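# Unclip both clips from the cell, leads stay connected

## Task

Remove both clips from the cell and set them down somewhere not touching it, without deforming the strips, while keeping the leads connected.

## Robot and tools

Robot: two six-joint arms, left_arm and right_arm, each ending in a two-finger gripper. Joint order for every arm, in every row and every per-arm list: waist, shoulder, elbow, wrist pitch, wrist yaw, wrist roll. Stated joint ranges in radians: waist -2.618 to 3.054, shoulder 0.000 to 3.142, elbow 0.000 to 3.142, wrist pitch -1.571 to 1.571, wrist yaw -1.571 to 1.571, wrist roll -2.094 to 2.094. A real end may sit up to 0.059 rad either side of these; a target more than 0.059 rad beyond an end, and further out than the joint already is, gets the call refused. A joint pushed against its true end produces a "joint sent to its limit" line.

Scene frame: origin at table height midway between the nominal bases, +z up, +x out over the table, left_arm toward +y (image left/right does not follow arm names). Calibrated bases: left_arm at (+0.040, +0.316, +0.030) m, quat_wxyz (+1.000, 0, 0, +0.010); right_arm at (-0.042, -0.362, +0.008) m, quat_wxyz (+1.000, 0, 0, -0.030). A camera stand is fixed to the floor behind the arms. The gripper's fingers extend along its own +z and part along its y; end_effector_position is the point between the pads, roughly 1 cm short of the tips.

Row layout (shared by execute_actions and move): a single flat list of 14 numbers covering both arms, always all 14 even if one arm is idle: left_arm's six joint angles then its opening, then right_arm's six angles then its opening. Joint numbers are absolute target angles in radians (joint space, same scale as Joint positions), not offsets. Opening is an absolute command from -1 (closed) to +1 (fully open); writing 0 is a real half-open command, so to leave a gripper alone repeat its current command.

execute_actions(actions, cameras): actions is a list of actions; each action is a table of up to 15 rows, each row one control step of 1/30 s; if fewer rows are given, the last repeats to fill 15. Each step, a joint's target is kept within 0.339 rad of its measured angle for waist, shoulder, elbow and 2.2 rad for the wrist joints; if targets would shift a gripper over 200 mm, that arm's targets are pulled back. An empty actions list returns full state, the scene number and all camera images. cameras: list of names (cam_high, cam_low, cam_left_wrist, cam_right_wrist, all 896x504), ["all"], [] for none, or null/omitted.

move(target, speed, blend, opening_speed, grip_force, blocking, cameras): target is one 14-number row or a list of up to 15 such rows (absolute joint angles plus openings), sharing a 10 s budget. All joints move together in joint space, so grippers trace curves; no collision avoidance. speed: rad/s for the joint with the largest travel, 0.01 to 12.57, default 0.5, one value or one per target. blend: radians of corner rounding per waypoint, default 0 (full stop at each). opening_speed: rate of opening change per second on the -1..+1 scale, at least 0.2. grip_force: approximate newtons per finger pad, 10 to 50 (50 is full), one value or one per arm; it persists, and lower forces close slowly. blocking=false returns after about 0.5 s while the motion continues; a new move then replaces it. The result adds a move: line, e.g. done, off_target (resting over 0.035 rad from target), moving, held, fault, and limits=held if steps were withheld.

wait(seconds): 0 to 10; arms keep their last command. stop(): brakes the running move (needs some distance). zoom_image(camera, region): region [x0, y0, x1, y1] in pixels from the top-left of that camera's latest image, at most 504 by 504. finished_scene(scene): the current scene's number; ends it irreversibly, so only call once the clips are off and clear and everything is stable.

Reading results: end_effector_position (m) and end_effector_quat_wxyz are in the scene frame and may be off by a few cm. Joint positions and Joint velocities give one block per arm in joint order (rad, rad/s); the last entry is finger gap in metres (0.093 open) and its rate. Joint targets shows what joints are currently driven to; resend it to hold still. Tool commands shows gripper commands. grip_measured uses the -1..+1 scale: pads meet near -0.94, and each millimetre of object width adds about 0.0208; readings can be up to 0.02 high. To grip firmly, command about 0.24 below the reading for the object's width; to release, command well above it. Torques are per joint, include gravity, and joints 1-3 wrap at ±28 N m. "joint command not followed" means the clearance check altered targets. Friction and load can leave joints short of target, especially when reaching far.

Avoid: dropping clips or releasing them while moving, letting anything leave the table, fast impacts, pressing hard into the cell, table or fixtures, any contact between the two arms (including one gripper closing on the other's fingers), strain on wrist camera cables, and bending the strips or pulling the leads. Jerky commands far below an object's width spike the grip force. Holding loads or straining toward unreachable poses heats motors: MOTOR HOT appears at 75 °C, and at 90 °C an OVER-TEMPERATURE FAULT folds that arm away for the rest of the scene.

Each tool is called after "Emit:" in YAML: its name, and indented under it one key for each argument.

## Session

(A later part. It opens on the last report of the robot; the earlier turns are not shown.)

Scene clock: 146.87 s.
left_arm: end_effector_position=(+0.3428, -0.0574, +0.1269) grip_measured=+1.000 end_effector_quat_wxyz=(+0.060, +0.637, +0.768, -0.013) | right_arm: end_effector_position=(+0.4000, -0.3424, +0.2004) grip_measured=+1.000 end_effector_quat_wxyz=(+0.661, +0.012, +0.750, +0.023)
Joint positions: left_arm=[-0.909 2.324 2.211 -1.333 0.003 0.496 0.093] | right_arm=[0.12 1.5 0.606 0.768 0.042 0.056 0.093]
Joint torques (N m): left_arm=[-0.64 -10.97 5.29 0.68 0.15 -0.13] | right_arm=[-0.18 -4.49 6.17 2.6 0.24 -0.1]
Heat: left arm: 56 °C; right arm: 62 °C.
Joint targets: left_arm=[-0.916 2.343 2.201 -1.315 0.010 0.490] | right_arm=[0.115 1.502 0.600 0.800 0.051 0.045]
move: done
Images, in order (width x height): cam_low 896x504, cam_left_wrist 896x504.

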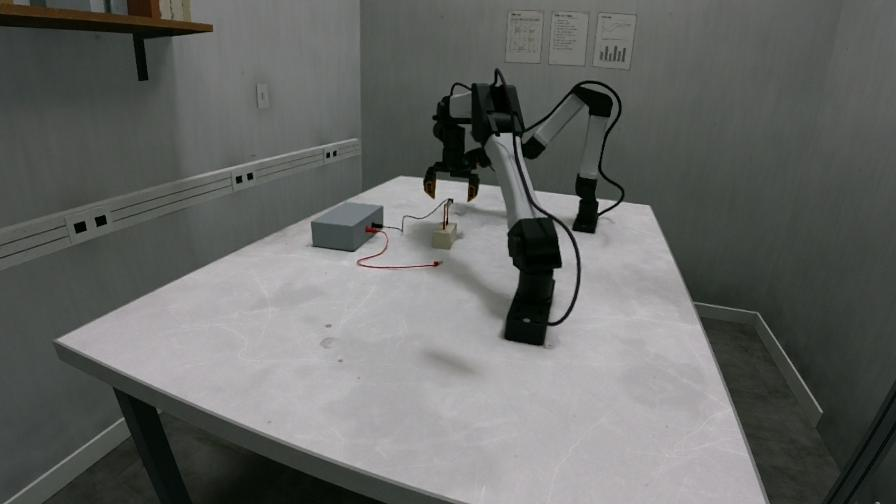

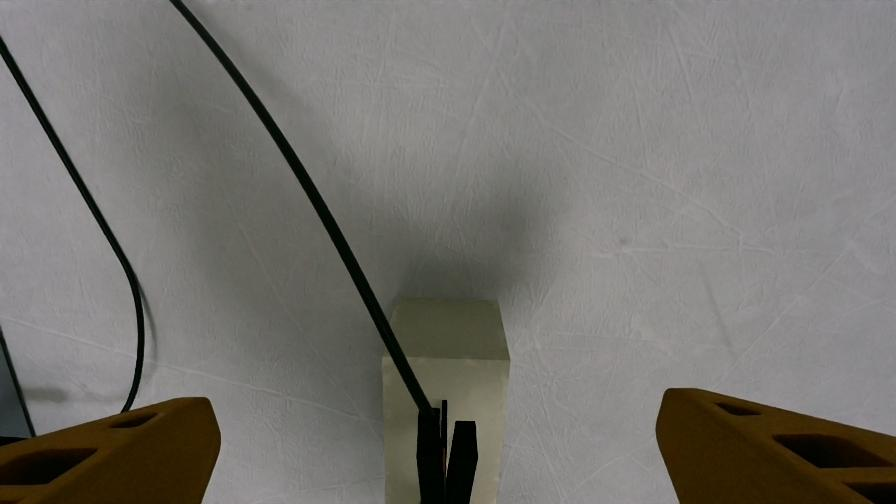

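Emit:
move:
  target: [-0.920,2.366,2.199,-1.315,0.01,0.489,1,0.115,1.502,0.6,0.8,0.051,0.045,1]
  cameras: ["cam_left_wrist","cam_low"]
  speed: 0.1

Emit:
zoom_image:
  camera: "cam_low"
  region: [390, 160, 500, 260]

Scene clock: 156.07 s.
left_arm: end_effector_position=(+0.3418, -0.0579, +0.1158) grip_measured=+1.000 end_effector_quat_wxyz=(+0.049, +0.638, +0.768, -0.011) | right_arm: end_effector_position=(+0.4000, -0.3424, +0.2004) grip_measured=+1.000 end_effector_quat_wxyz=(+0.661, +0.012, +0.750, +0.023)
Joint positions: left_arm=[-0.911 2.348 2.211 -1.332 0.003 0.495 0.093] | right_arm=[0.12 1.5 0.606 0.768 0.042 0.056 0.093]
Joint torques (N m): left_arm=[-0.8 -11.22 5.14 0.63 0.15 -0.14] | right_arm=[-0.13 -4.62 6.08 2.62 0.19 -0.13]
Heat: left arm: 55 °C; right arm: 63 °C.
Joint targets: left_arm=[-0.920 2.366 2.199 -1.315 0.010 0.489] | right_arm=[0.115 1.502 0.600 0.800 0.051 0.045]
move: done
Images, in order (width x height): cam_low 896x504, cam_left_wrist 896x504.

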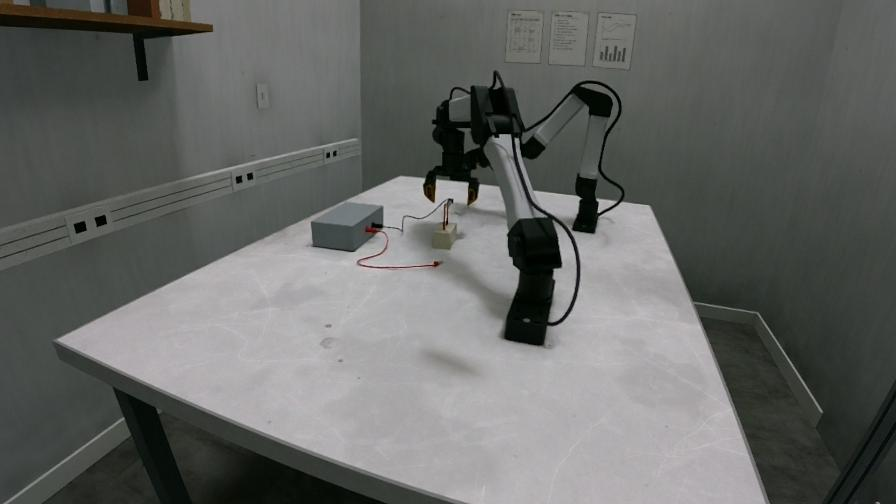

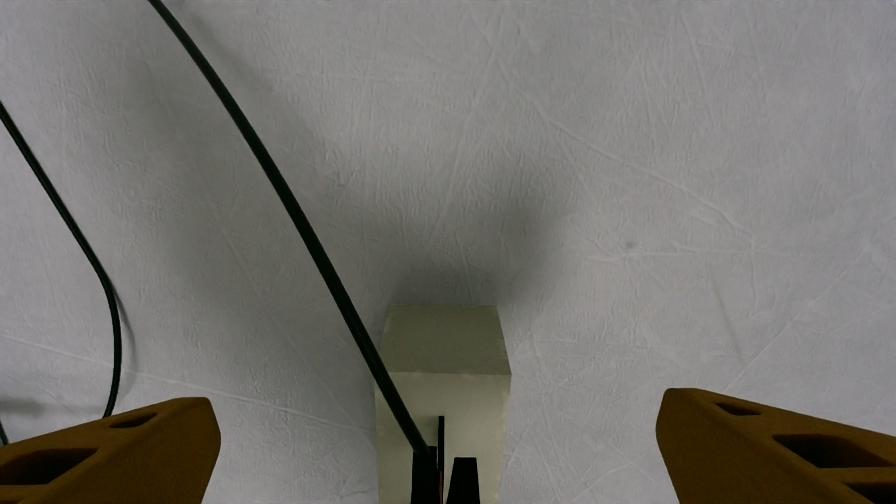

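Scaled by 4.582 from the camera's 896x504 image, which has a finer 1280x720 frame.

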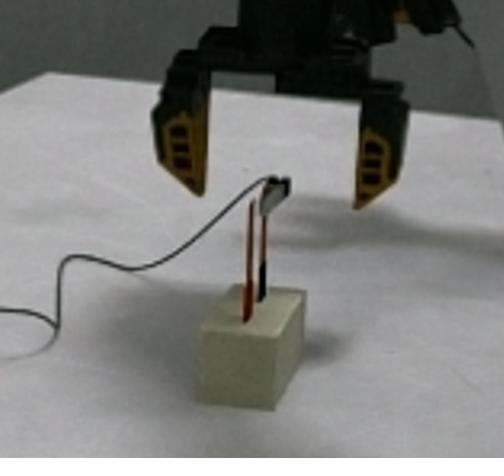

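Emit:
move:
  target:
    - [-0.925,2.366,2.199,-1.315,0.01,0.486,0,0.115,1.502,0.6,0.8,0.051,0.045,1]
    - [-0.925,2.366,2.199,-1.315,0.01,0.486,-0.65,0.115,1.502,0.6,0.8,0.051,0.045,1]
  cameras: ["cam_left_wrist","cam_low"]
  speed: 0.1
  opening_speed: 0.8

Emit:
zoom_image:
  camera: "cam_left_wrist"
  region: [340, 340, 540, 504]

Scene clock: 163.87 s.
left_arm: end_effector_position=(+0.3396, -0.0602, +0.1159) grip_measured=-0.646 end_effector_quat_wxyz=(+0.050, +0.639, +0.768, -0.012) | right_arm: end_effector_position=(+0.4000, -0.3424, +0.2004) grip_measured=+1.000 end_effector_quat_wxyz=(+0.661, +0.012, +0.750, +0.023)
Joint positions: left_arm=[-0.918 2.348 2.211 -1.33 0.003 0.49 0.014] | right_arm=[0.12 1.5 0.606 0.768 0.042 0.056 0.093]
Joint torques (N m): left_arm=[-0.61 -11.21 5.14 0.62 0.15 -0.12] | right_arm=[-0.1 -4.59 6.13 2.63 0.2 -0.1]
Heat: left arm: 57 °C; right arm: 63 °C.
Joint targets: left_arm=[-0.925 2.366 2.199 -1.315 0.010 0.486] | right_arm=[0.115 1.502 0.600 0.800 0.051 0.045]
move: done
Images, in order (width x height): cam_low 896x504, cam_left_wrist 896x504.

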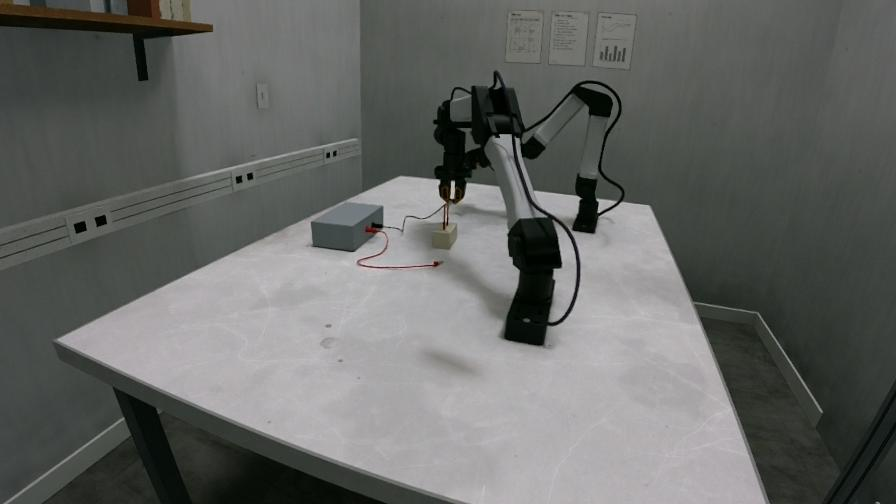

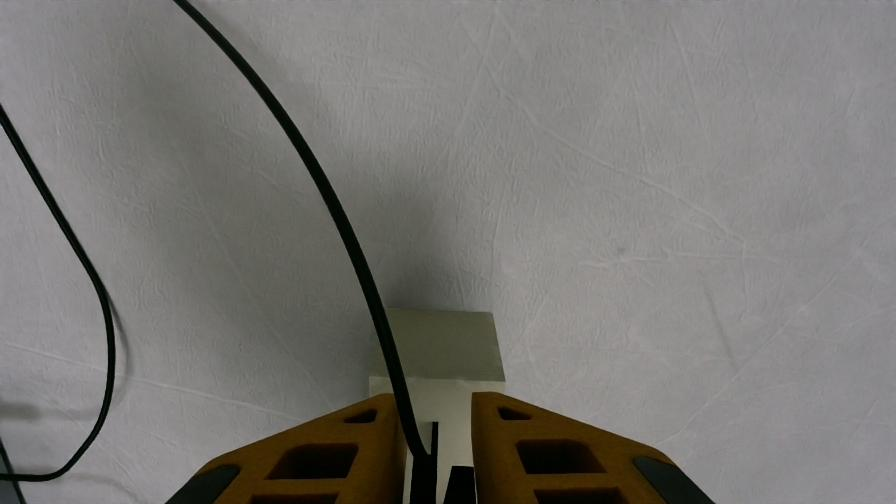

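Scaled by 2.520 from the camera's 896x504 image, which has a finer 1280x720 frame.

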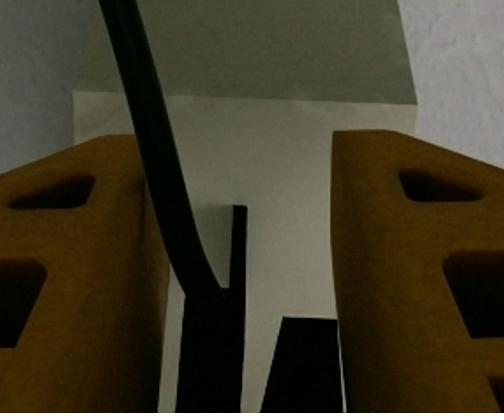

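Emit:
move:
  target: [-0.925,2.366,2.199,-1.315,0.01,0.486,-1,0.115,1.502,0.6,0.8,0.051,0.045,1]
  cameras: ["cam_left_wrist","cam_low"]
  opening_speed: 0.2

Emit:
zoom_image:
  camera: "cam_left_wrist"
  region: [340, 340, 540, 504]

Emit:
zoom_image:
  camera: "cam_low"
  region: [410, 180, 480, 260]

Scene clock: 171.33 s.
left_arm: end_effector_position=(+0.3396, -0.0602, +0.1159) grip_measured=-0.892 end_effector_quat_wxyz=(+0.050, +0.638, +0.768, -0.012) | right_arm: end_effector_position=(+0.4000, -0.3424, +0.2004) grip_measured=+1.000 end_effector_quat_wxyz=(+0.661, +0.012, +0.750, +0.023)
Joint positions: left_arm=[-0.918 2.348 2.211 -1.33 0.003 0.489 0.002] | right_arm=[0.12 1.5 0.606 0.768 0.042 0.056 0.093]
Joint torques (N m): left_arm=[-0.64 -11.22 5.12 0.62 0.15 -0.1] | right_arm=[-0.05 -4.56 6.16 2.63 0.23 -0.12]
Heat: left arm: 58 °C; right arm: 63 °C.
Joint targets: left_arm=[-0.925 2.366 2.199 -1.315 0.010 0.486] | right_arm=[0.115 1.502 0.600 0.800 0.051 0.045]
move: done
Images, in order (width x height): cam_low 896x504, cam_left_wrist 896x504.

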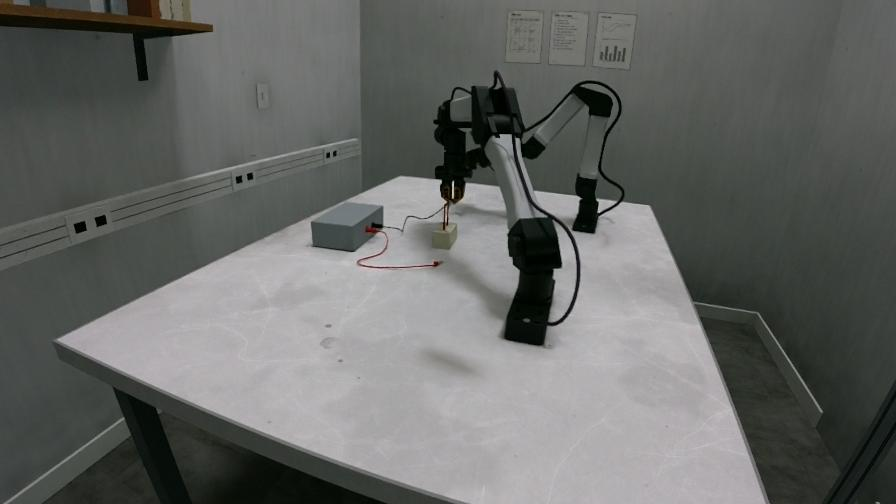

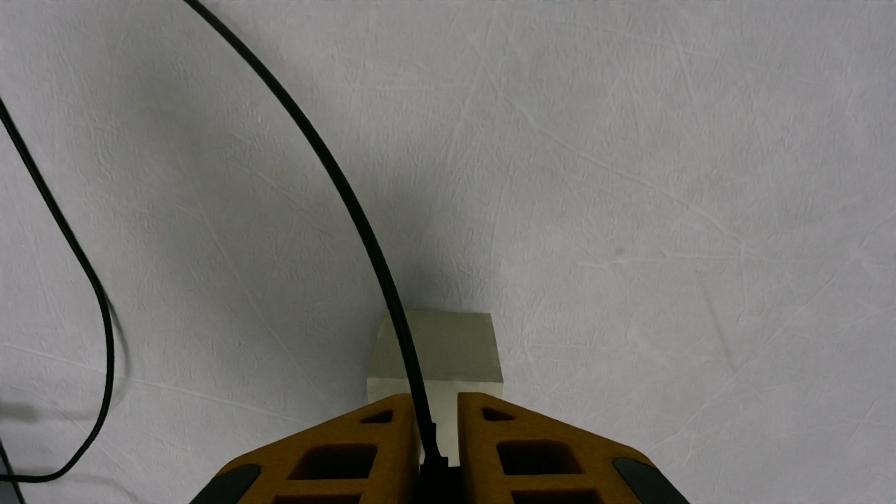

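Scaled by 2.520 from the camera's 896x504 image, which has a finer 1280x720 frame.

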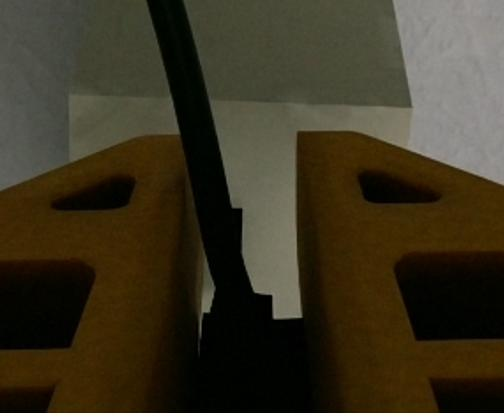

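Scaled by 6.300 from the camera's 896x504 image, which has a finer 1280x720 frame.

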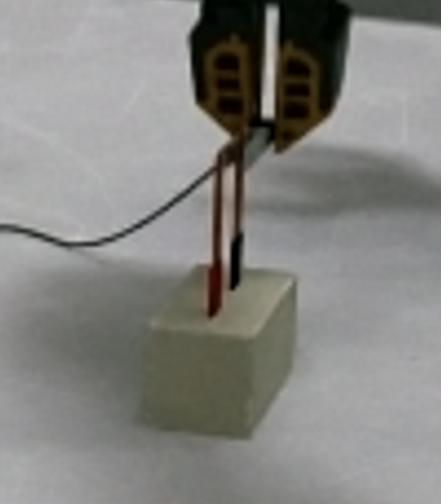

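Emit:
move:
  target:
    - [-0.925,2.315,2.199,-1.315,0.01,0.486,-1,0.115,1.502,0.6,0.8,0.051,0.045,1]
    - [-0.925,2.275,2.199,-1.315,0.01,0.486,-1,0.115,1.502,0.6,0.8,0.051,0.045,1]
  cameras: ["cam_left_wrist","cam_low"]
  speed: 0.08
  blend: 0.02

Emit:
zoom_image:
  camera: "cam_low"
  region: [410, 180, 480, 260]

Scene clock: 177.80 s.
left_arm: end_effector_position=(+0.3400, -0.0606, +0.1252) grip_measured=-0.899 end_effector_quat_wxyz=(+0.060, +0.638, +0.768, -0.014) | right_arm: end_effector_position=(+0.4000, -0.3424, +0.2004) grip_measured=+1.000 end_effector_quat_wxyz=(+0.661, +0.012, +0.750, +0.023)
Joint positions: left_arm=[-0.918 2.328 2.211 -1.33 0.003 0.489 0.002] | right_arm=[0.12 1.5 0.606 0.768 0.042 0.056 0.093]
Joint torques (N m): left_arm=[-0.65 -17.87 5.18 0.66 0.16 -0.11] | right_arm=[-0.24 -4.6 6.11 2.66 0.17 -0.1]
Heat: left arm: 59 °C; right arm: 64 °C.
Joint targets: left_arm=[-0.925 2.275 2.199 -1.315 0.010 0.486] | right_arm=[0.115 1.502 0.600 0.800 0.051 0.045]
move: off_target (left_arm); left_arm: the shoulder is farthest, 0.053 rad from its target
Images, in order (width x height): cam_low 896x504, cam_left_wrist 896x504.

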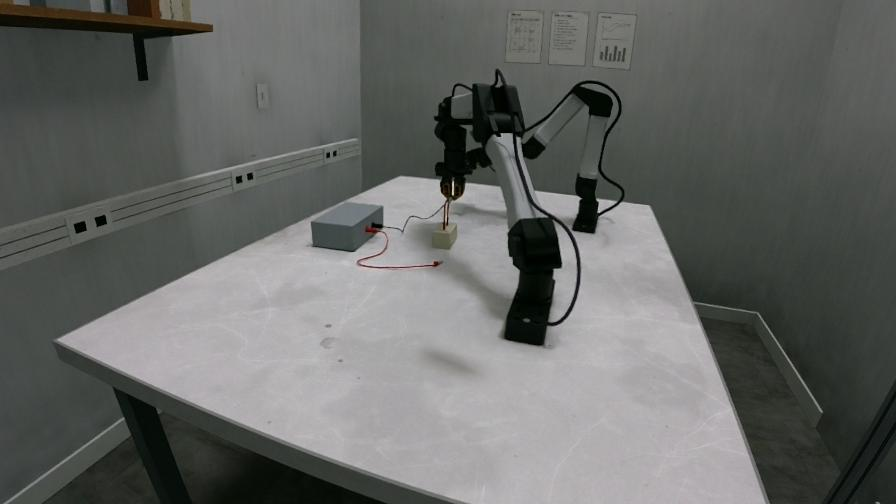

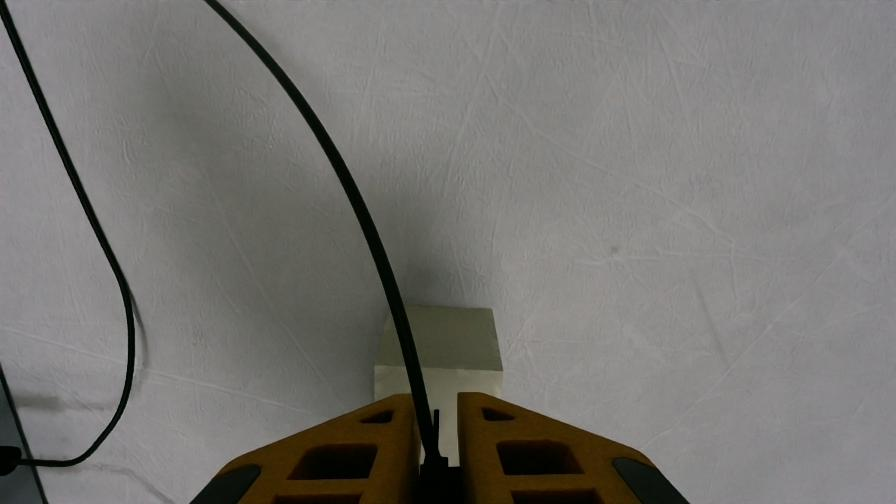

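Scaled by 6.300 from the camera's 896x504 image, which has a finer 1280x720 frame.

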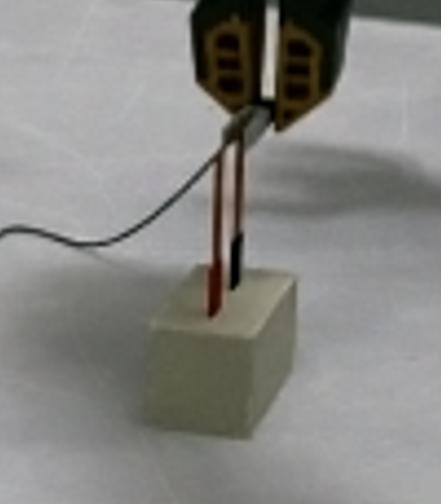

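Emit:
move:
  target: [-0.925,2.19,2.199,-1.325,0.01,0.486,-1,0.115,1.502,0.6,0.8,0.051,0.045,1]
  cameras: ["cam_left_wrist","cam_low"]
  speed: 0.1

Emit:
zoom_image:
  camera: "cam_low"
  region: [410, 180, 480, 260]

Scene clock: 183.97 s.
left_arm: end_effector_position=(+0.3399, -0.0605, +0.1655) grip_measured=-0.899 end_effector_quat_wxyz=(+0.103, +0.636, +0.765, -0.023) | right_arm: end_effector_position=(+0.4000, -0.3424, +0.2004) grip_measured=+1.000 end_effector_quat_wxyz=(+0.661, +0.012, +0.750, +0.023)
Joint positions: left_arm=[-0.918 2.241 2.211 -1.33 0.003 0.489 0.002] | right_arm=[0.12 1.5 0.606 0.768 0.042 0.056 0.093]
Joint torques (N m): left_arm=[-0.66 -17.14 5.22 0.75 0.15 -0.11] | right_arm=[-0.08 -4.46 6.06 2.63 0.22 -0.09]
Heat: left arm: 63 °C; right arm: 64 °C.
Joint targets: left_arm=[-0.925 2.190 2.199 -1.325 0.010 0.486] | right_arm=[0.115 1.502 0.600 0.800 0.051 0.045]
move: off_target (left_arm); left_arm: the shoulder is farthest, 0.051 rad from its target
Images, in order (width x height): cam_low 896x504, cam_left_wrist 896x504.

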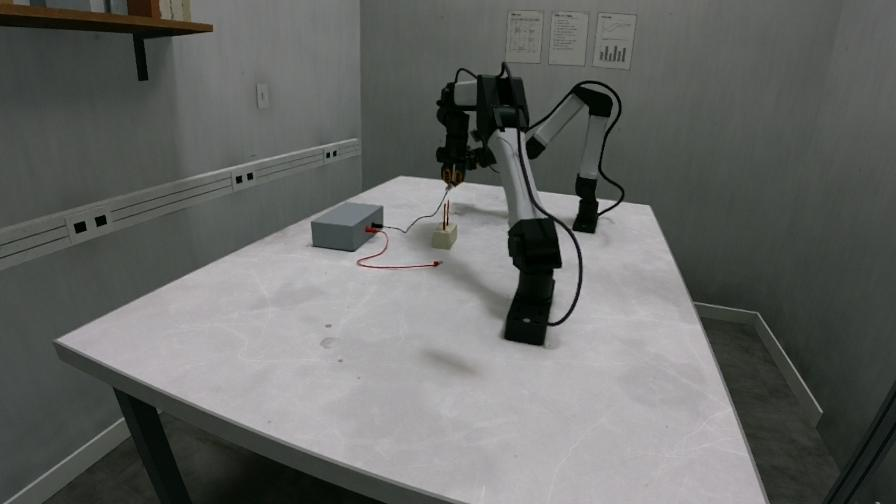

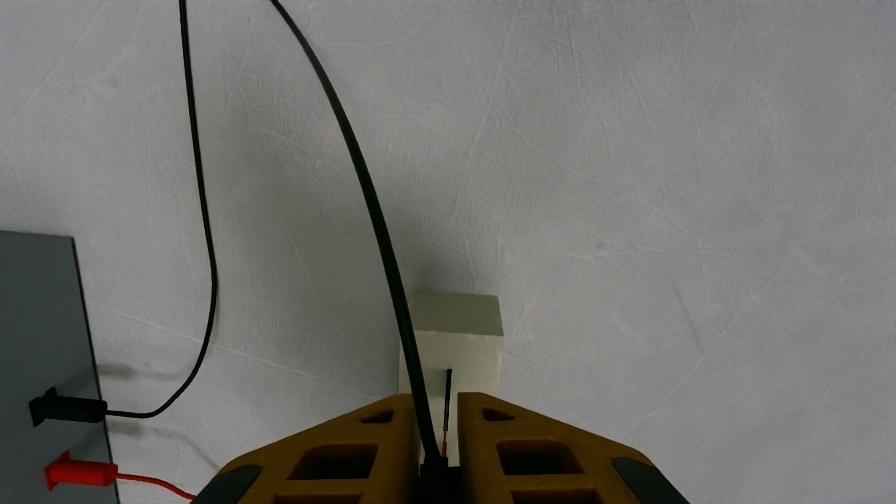

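Scaled by 6.300 from the camera's 896x504 image, which has a finer 1280x720 frame.

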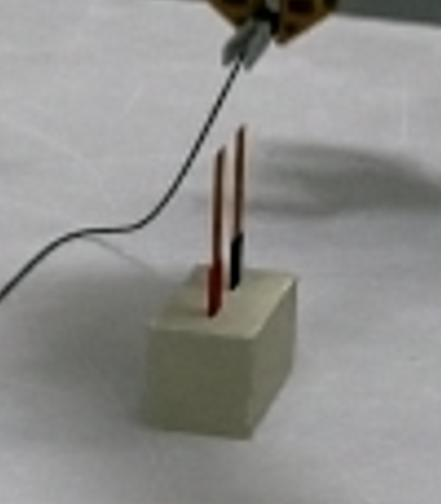

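Emit:
move:
  target:
    - [-1.157,2.28,2.32,-1.50,0.01,0.3,-1,0.115,1.502,0.6,0.8,0.051,0.045,1]
  speed: 0.3
  cameras: ["all"]

Scene clock: 205.43 s.
left_arm: end_effector_position=(+0.2320, -0.1009, +0.1707) grip_measured=-0.899 end_effector_quat_wxyz=(+0.050, +0.660, +0.749, -0.024) | right_arm: end_effector_position=(+0.4000, -0.3424, +0.2004) grip_measured=+1.000 end_effector_quat_wxyz=(+0.661, +0.012, +0.750, +0.023)
Joint positions: left_arm=[-1.158 2.265 2.287 -1.483 0.003 0.307 0.002] | right_arm=[0.12 1.5 0.606 0.768 0.042 0.056 0.093]
Joint torques (N m): left_arm=[0.08 -10.7 8.4 0.35 0.13 -0.15] | right_arm=[-0.28 -4.56 6.11 2.63 0.22 -0.1]
Heat: left arm: 68 °C; right arm: 65 °C.
Joint targets: left_arm=[-1.157 2.280 2.320 -1.500 0.010 0.300] | right_arm=[0.115 1.502 0.600 0.800 0.051 0.045]
move: done

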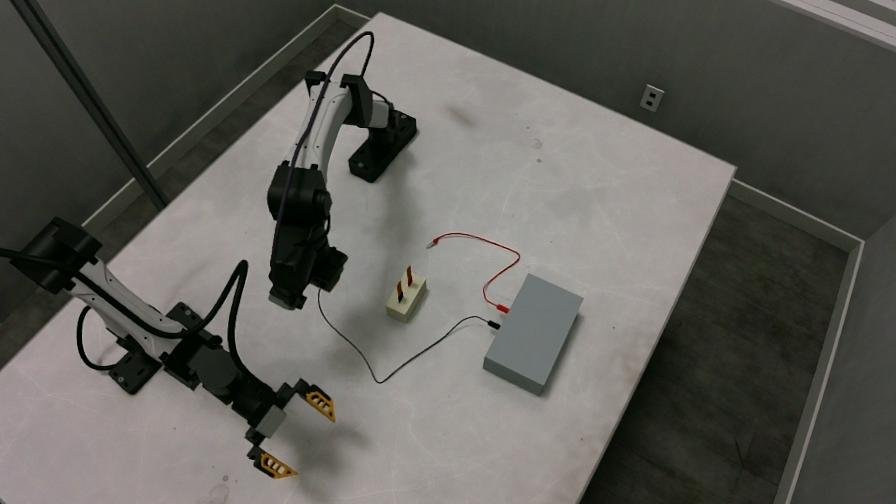

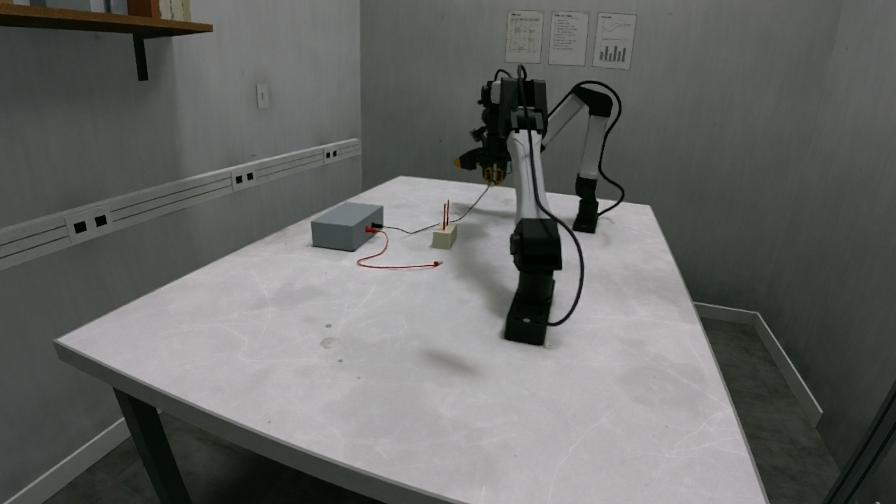

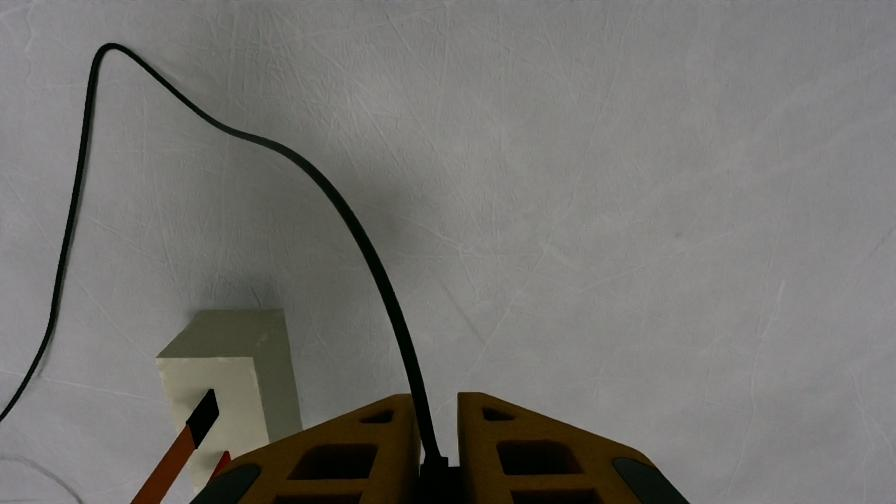

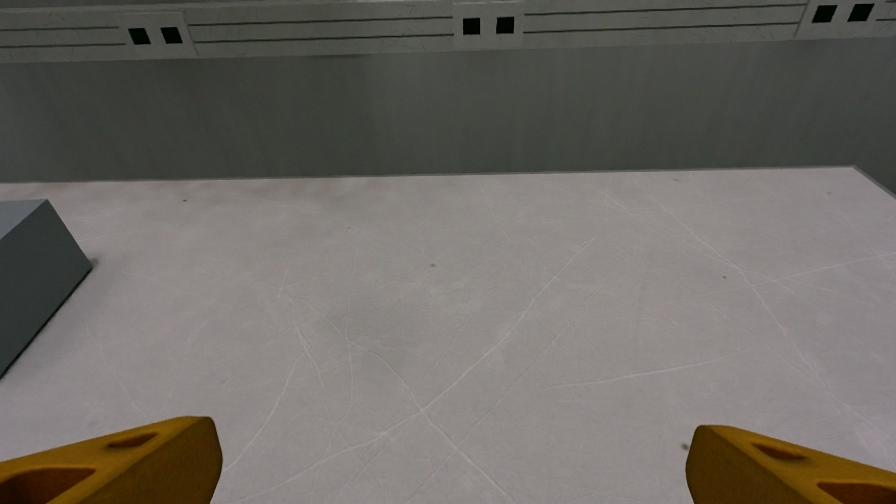

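Emit:
move:
  target:
    - [-1.157,2.405,2.01,-1.15,0.01,0.3,-1,0.115,1.502,0.6,0.8,0.051,0.045,1]
    - [-1.157,2.405,1.92,-1.058,0.01,0.3,-1,0.115,1.502,0.6,0.8,0.051,0.045,1]
  speed: [0.3,0.12]
  blend: 0.03
  cameras: ["cam_left_wrist","cam_low"]

Scene clock: 211.10 s.
left_arm: end_effector_position=(+0.2353, -0.1080, +0.0257) grip_measured=-0.899 end_effector_quat_wxyz=(+0.014, +0.661, +0.750, -0.008) | right_arm: end_effector_position=(+0.4000, -0.3424, +0.2004) grip_measured=+1.000 end_effector_quat_wxyz=(+0.661, +0.012, +0.750, +0.023)
Joint positions: left_arm=[-1.158 2.39 1.928 -1.077 0.003 0.306 0.002] | right_arm=[0.12 1.5 0.606 0.768 0.042 0.056 0.093]
Joint torques (N m): left_arm=[0.06 -11.49 5.14 0.53 0.13 -0.13] | right_arm=[-0.12 -4.6 6 2.62 0.21 -0.1]
Heat: left arm: 67 °C; right arm: 65 °C.
Joint targets: left_arm=[-1.157 2.405 1.920 -1.058 0.010 0.300] | right_arm=[0.115 1.502 0.600 0.800 0.051 0.045]
move: done
Images, in order (width x height): cam_low 896x504, cam_left_wrist 896x504.

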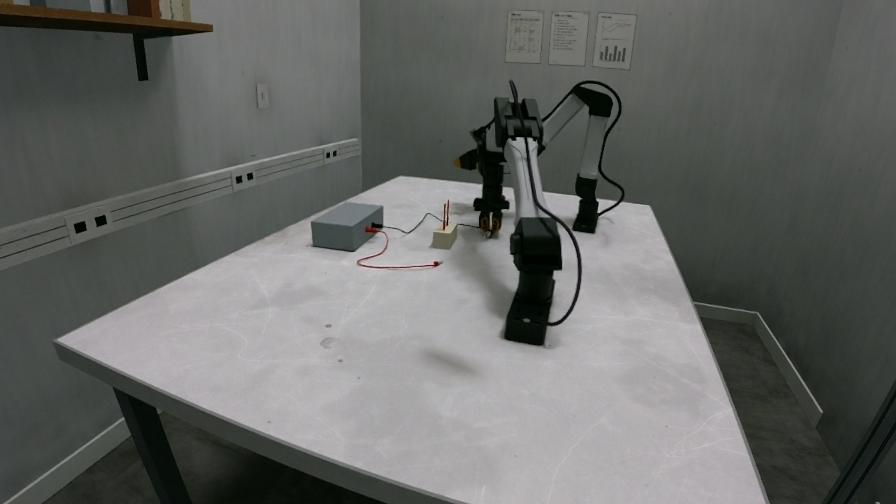

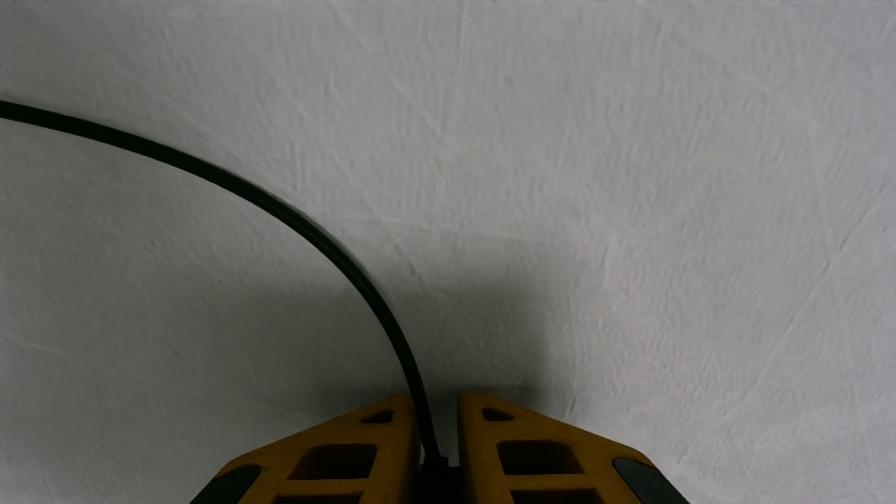

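Emit:
move:
  target:
    - [-1.157,2.405,1.92,-1.058,0.01,0.3,-0.3,0.115,1.502,0.6,0.8,0.051,0.045,1]
  opening_speed: 0.4
  cameras: ["cam_left_wrist","cam_high"]

Emit:
move:
  target:
    - [-1.157,2.36,1.95,-1.10,0.01,0.3,0,0.115,1.502,0.6,0.8,0.051,0.045,1]
    - [-1.157,2.22,2.1,-1.32,0.01,0.3,0,0.115,1.502,0.6,0.8,0.051,0.045,1]
  opening_speed: 0.5
  speed: [0.1,0.3]
  cameras: ["all"]

Scene clock: 216.73 s.
left_arm: end_effector_position=(+0.2353, -0.1082, +0.0257) grip_measured=-0.303 end_effector_quat_wxyz=(+0.014, +0.661, +0.750, -0.008) | right_arm: end_effector_position=(+0.4000, -0.3424, +0.2004) grip_measured=+1.000 end_effector_quat_wxyz=(+0.661, +0.012, +0.750, +0.023)
Joint positions: left_arm=[-1.158 2.39 1.928 -1.076 0.003 0.306 0.031] | right_arm=[0.12 1.5 0.606 0.768 0.042 0.056 0.093]
Joint torques (N m): left_arm=[0.06 -11.52 5.14 0.51 0.14 -0.14] | right_arm=[-0.12 -4.56 6.09 2.63 0.21 -0.09]
Heat: left arm: 66 °C; right arm: 65 °C.
Joint targets: left_arm=[-1.157 2.405 1.920 -1.058 0.010 0.300] | right_arm=[0.115 1.502 0.600 0.800 0.051 0.045]
move: done
Images, in order (width x height): cam_high 896x504, cam_left_wrist 896x504.

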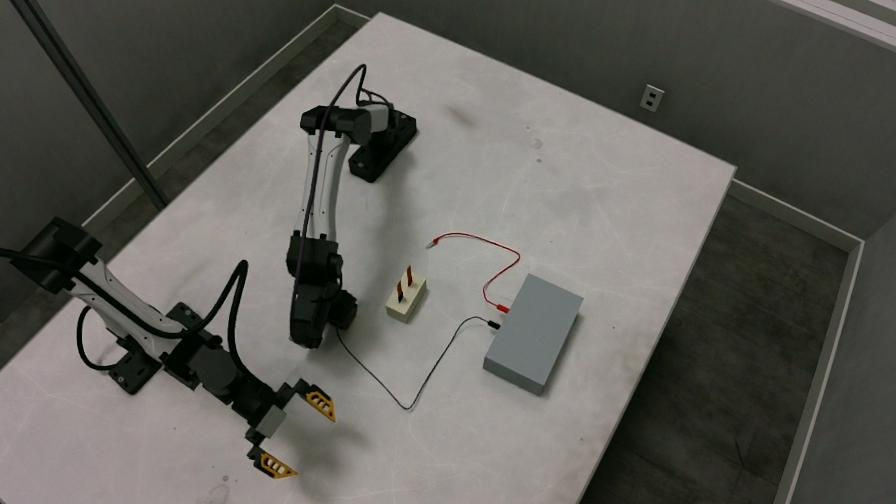

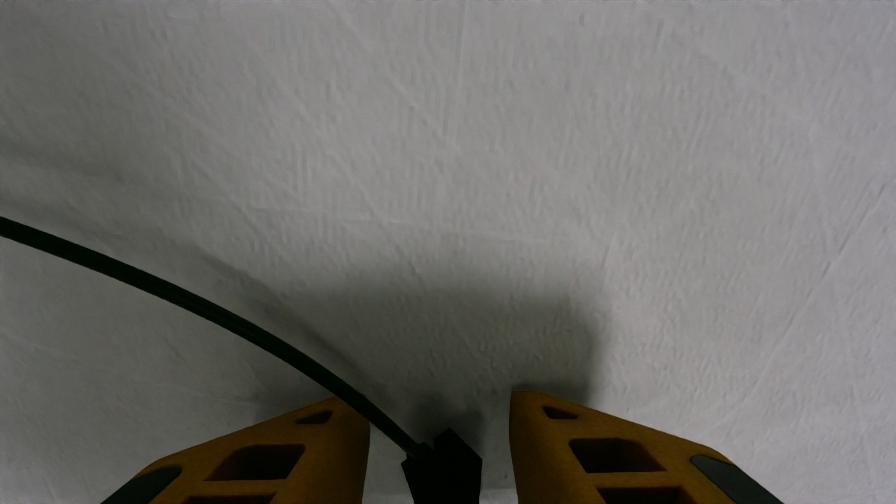

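Scene clock: 218.97 s.
left_arm: end_effector_position=(+0.2321, -0.1011, +0.1172) grip_measured=-0.003 end_effector_quat_wxyz=(+0.035, +0.660, +0.750, -0.017) | right_arm: end_effector_position=(+0.4000, -0.3424, +0.2004) grip_measured=+1.000 end_effector_quat_wxyz=(+0.661, +0.012, +0.750, +0.023)
Joint positions: left_arm=[-1.158 2.263 2.073 -1.303 0.003 0.306 0.045] | right_arm=[0.12 1.5 0.606 0.768 0.042 0.056 0.093]
Joint torques (N m): left_arm=[0.08 -16.43 8.06 0.26 0.14 -0.13] | right_arm=[-0.31 -4.55 6.15 2.61 0.17 -0.11]
Heat: left arm: 66 °C; right arm: 65 °C.
Joint targets: left_arm=[-1.157 2.220 2.100 -1.320 0.010 0.300] | right_arm=[0.115 1.502 0.600 0.800 0.051 0.045]
move: off_target (left_arm); left_arm: the shoulder is farthest, 0.043 rad from its target

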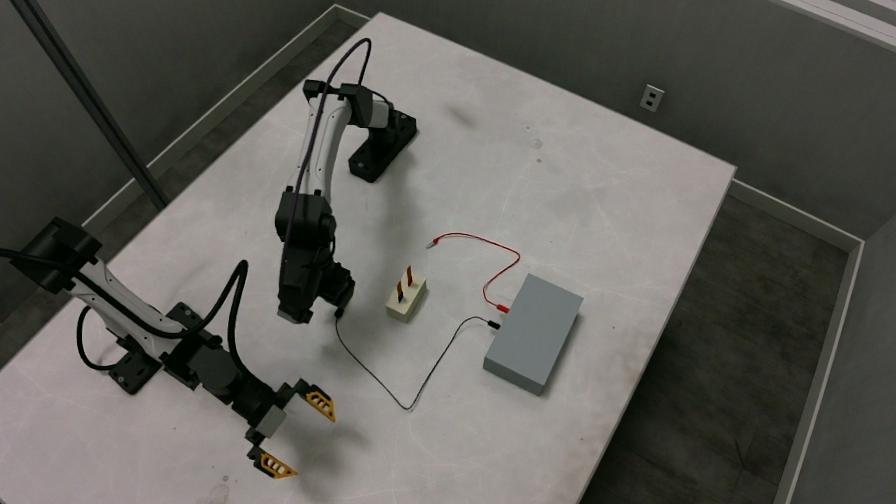

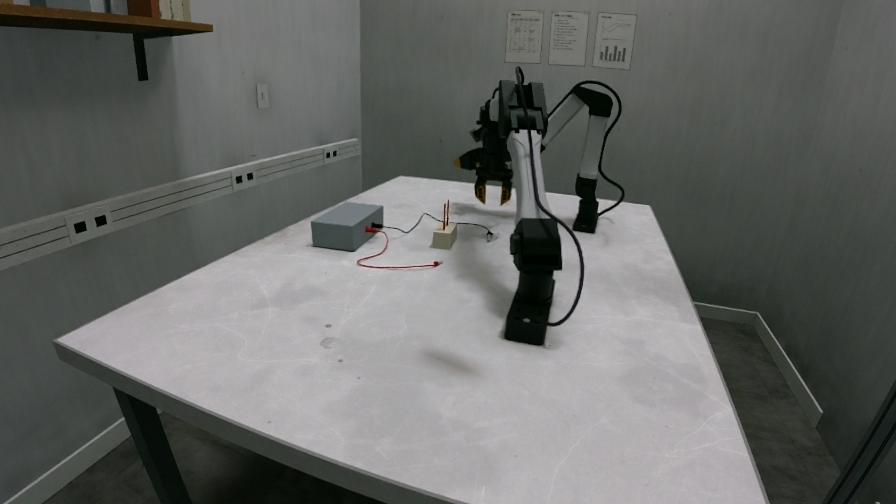

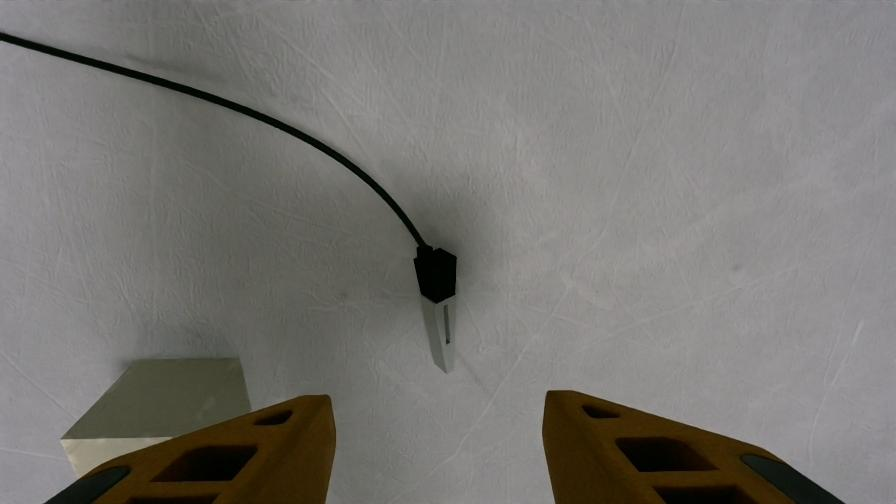

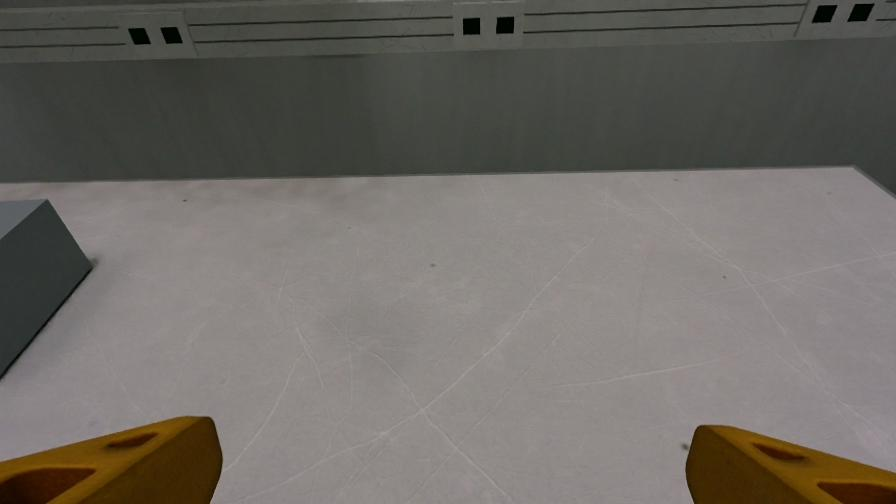

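Clear and settled.

Emit:
finished_scene:
  scene: 2

The scene is finished: the task was done.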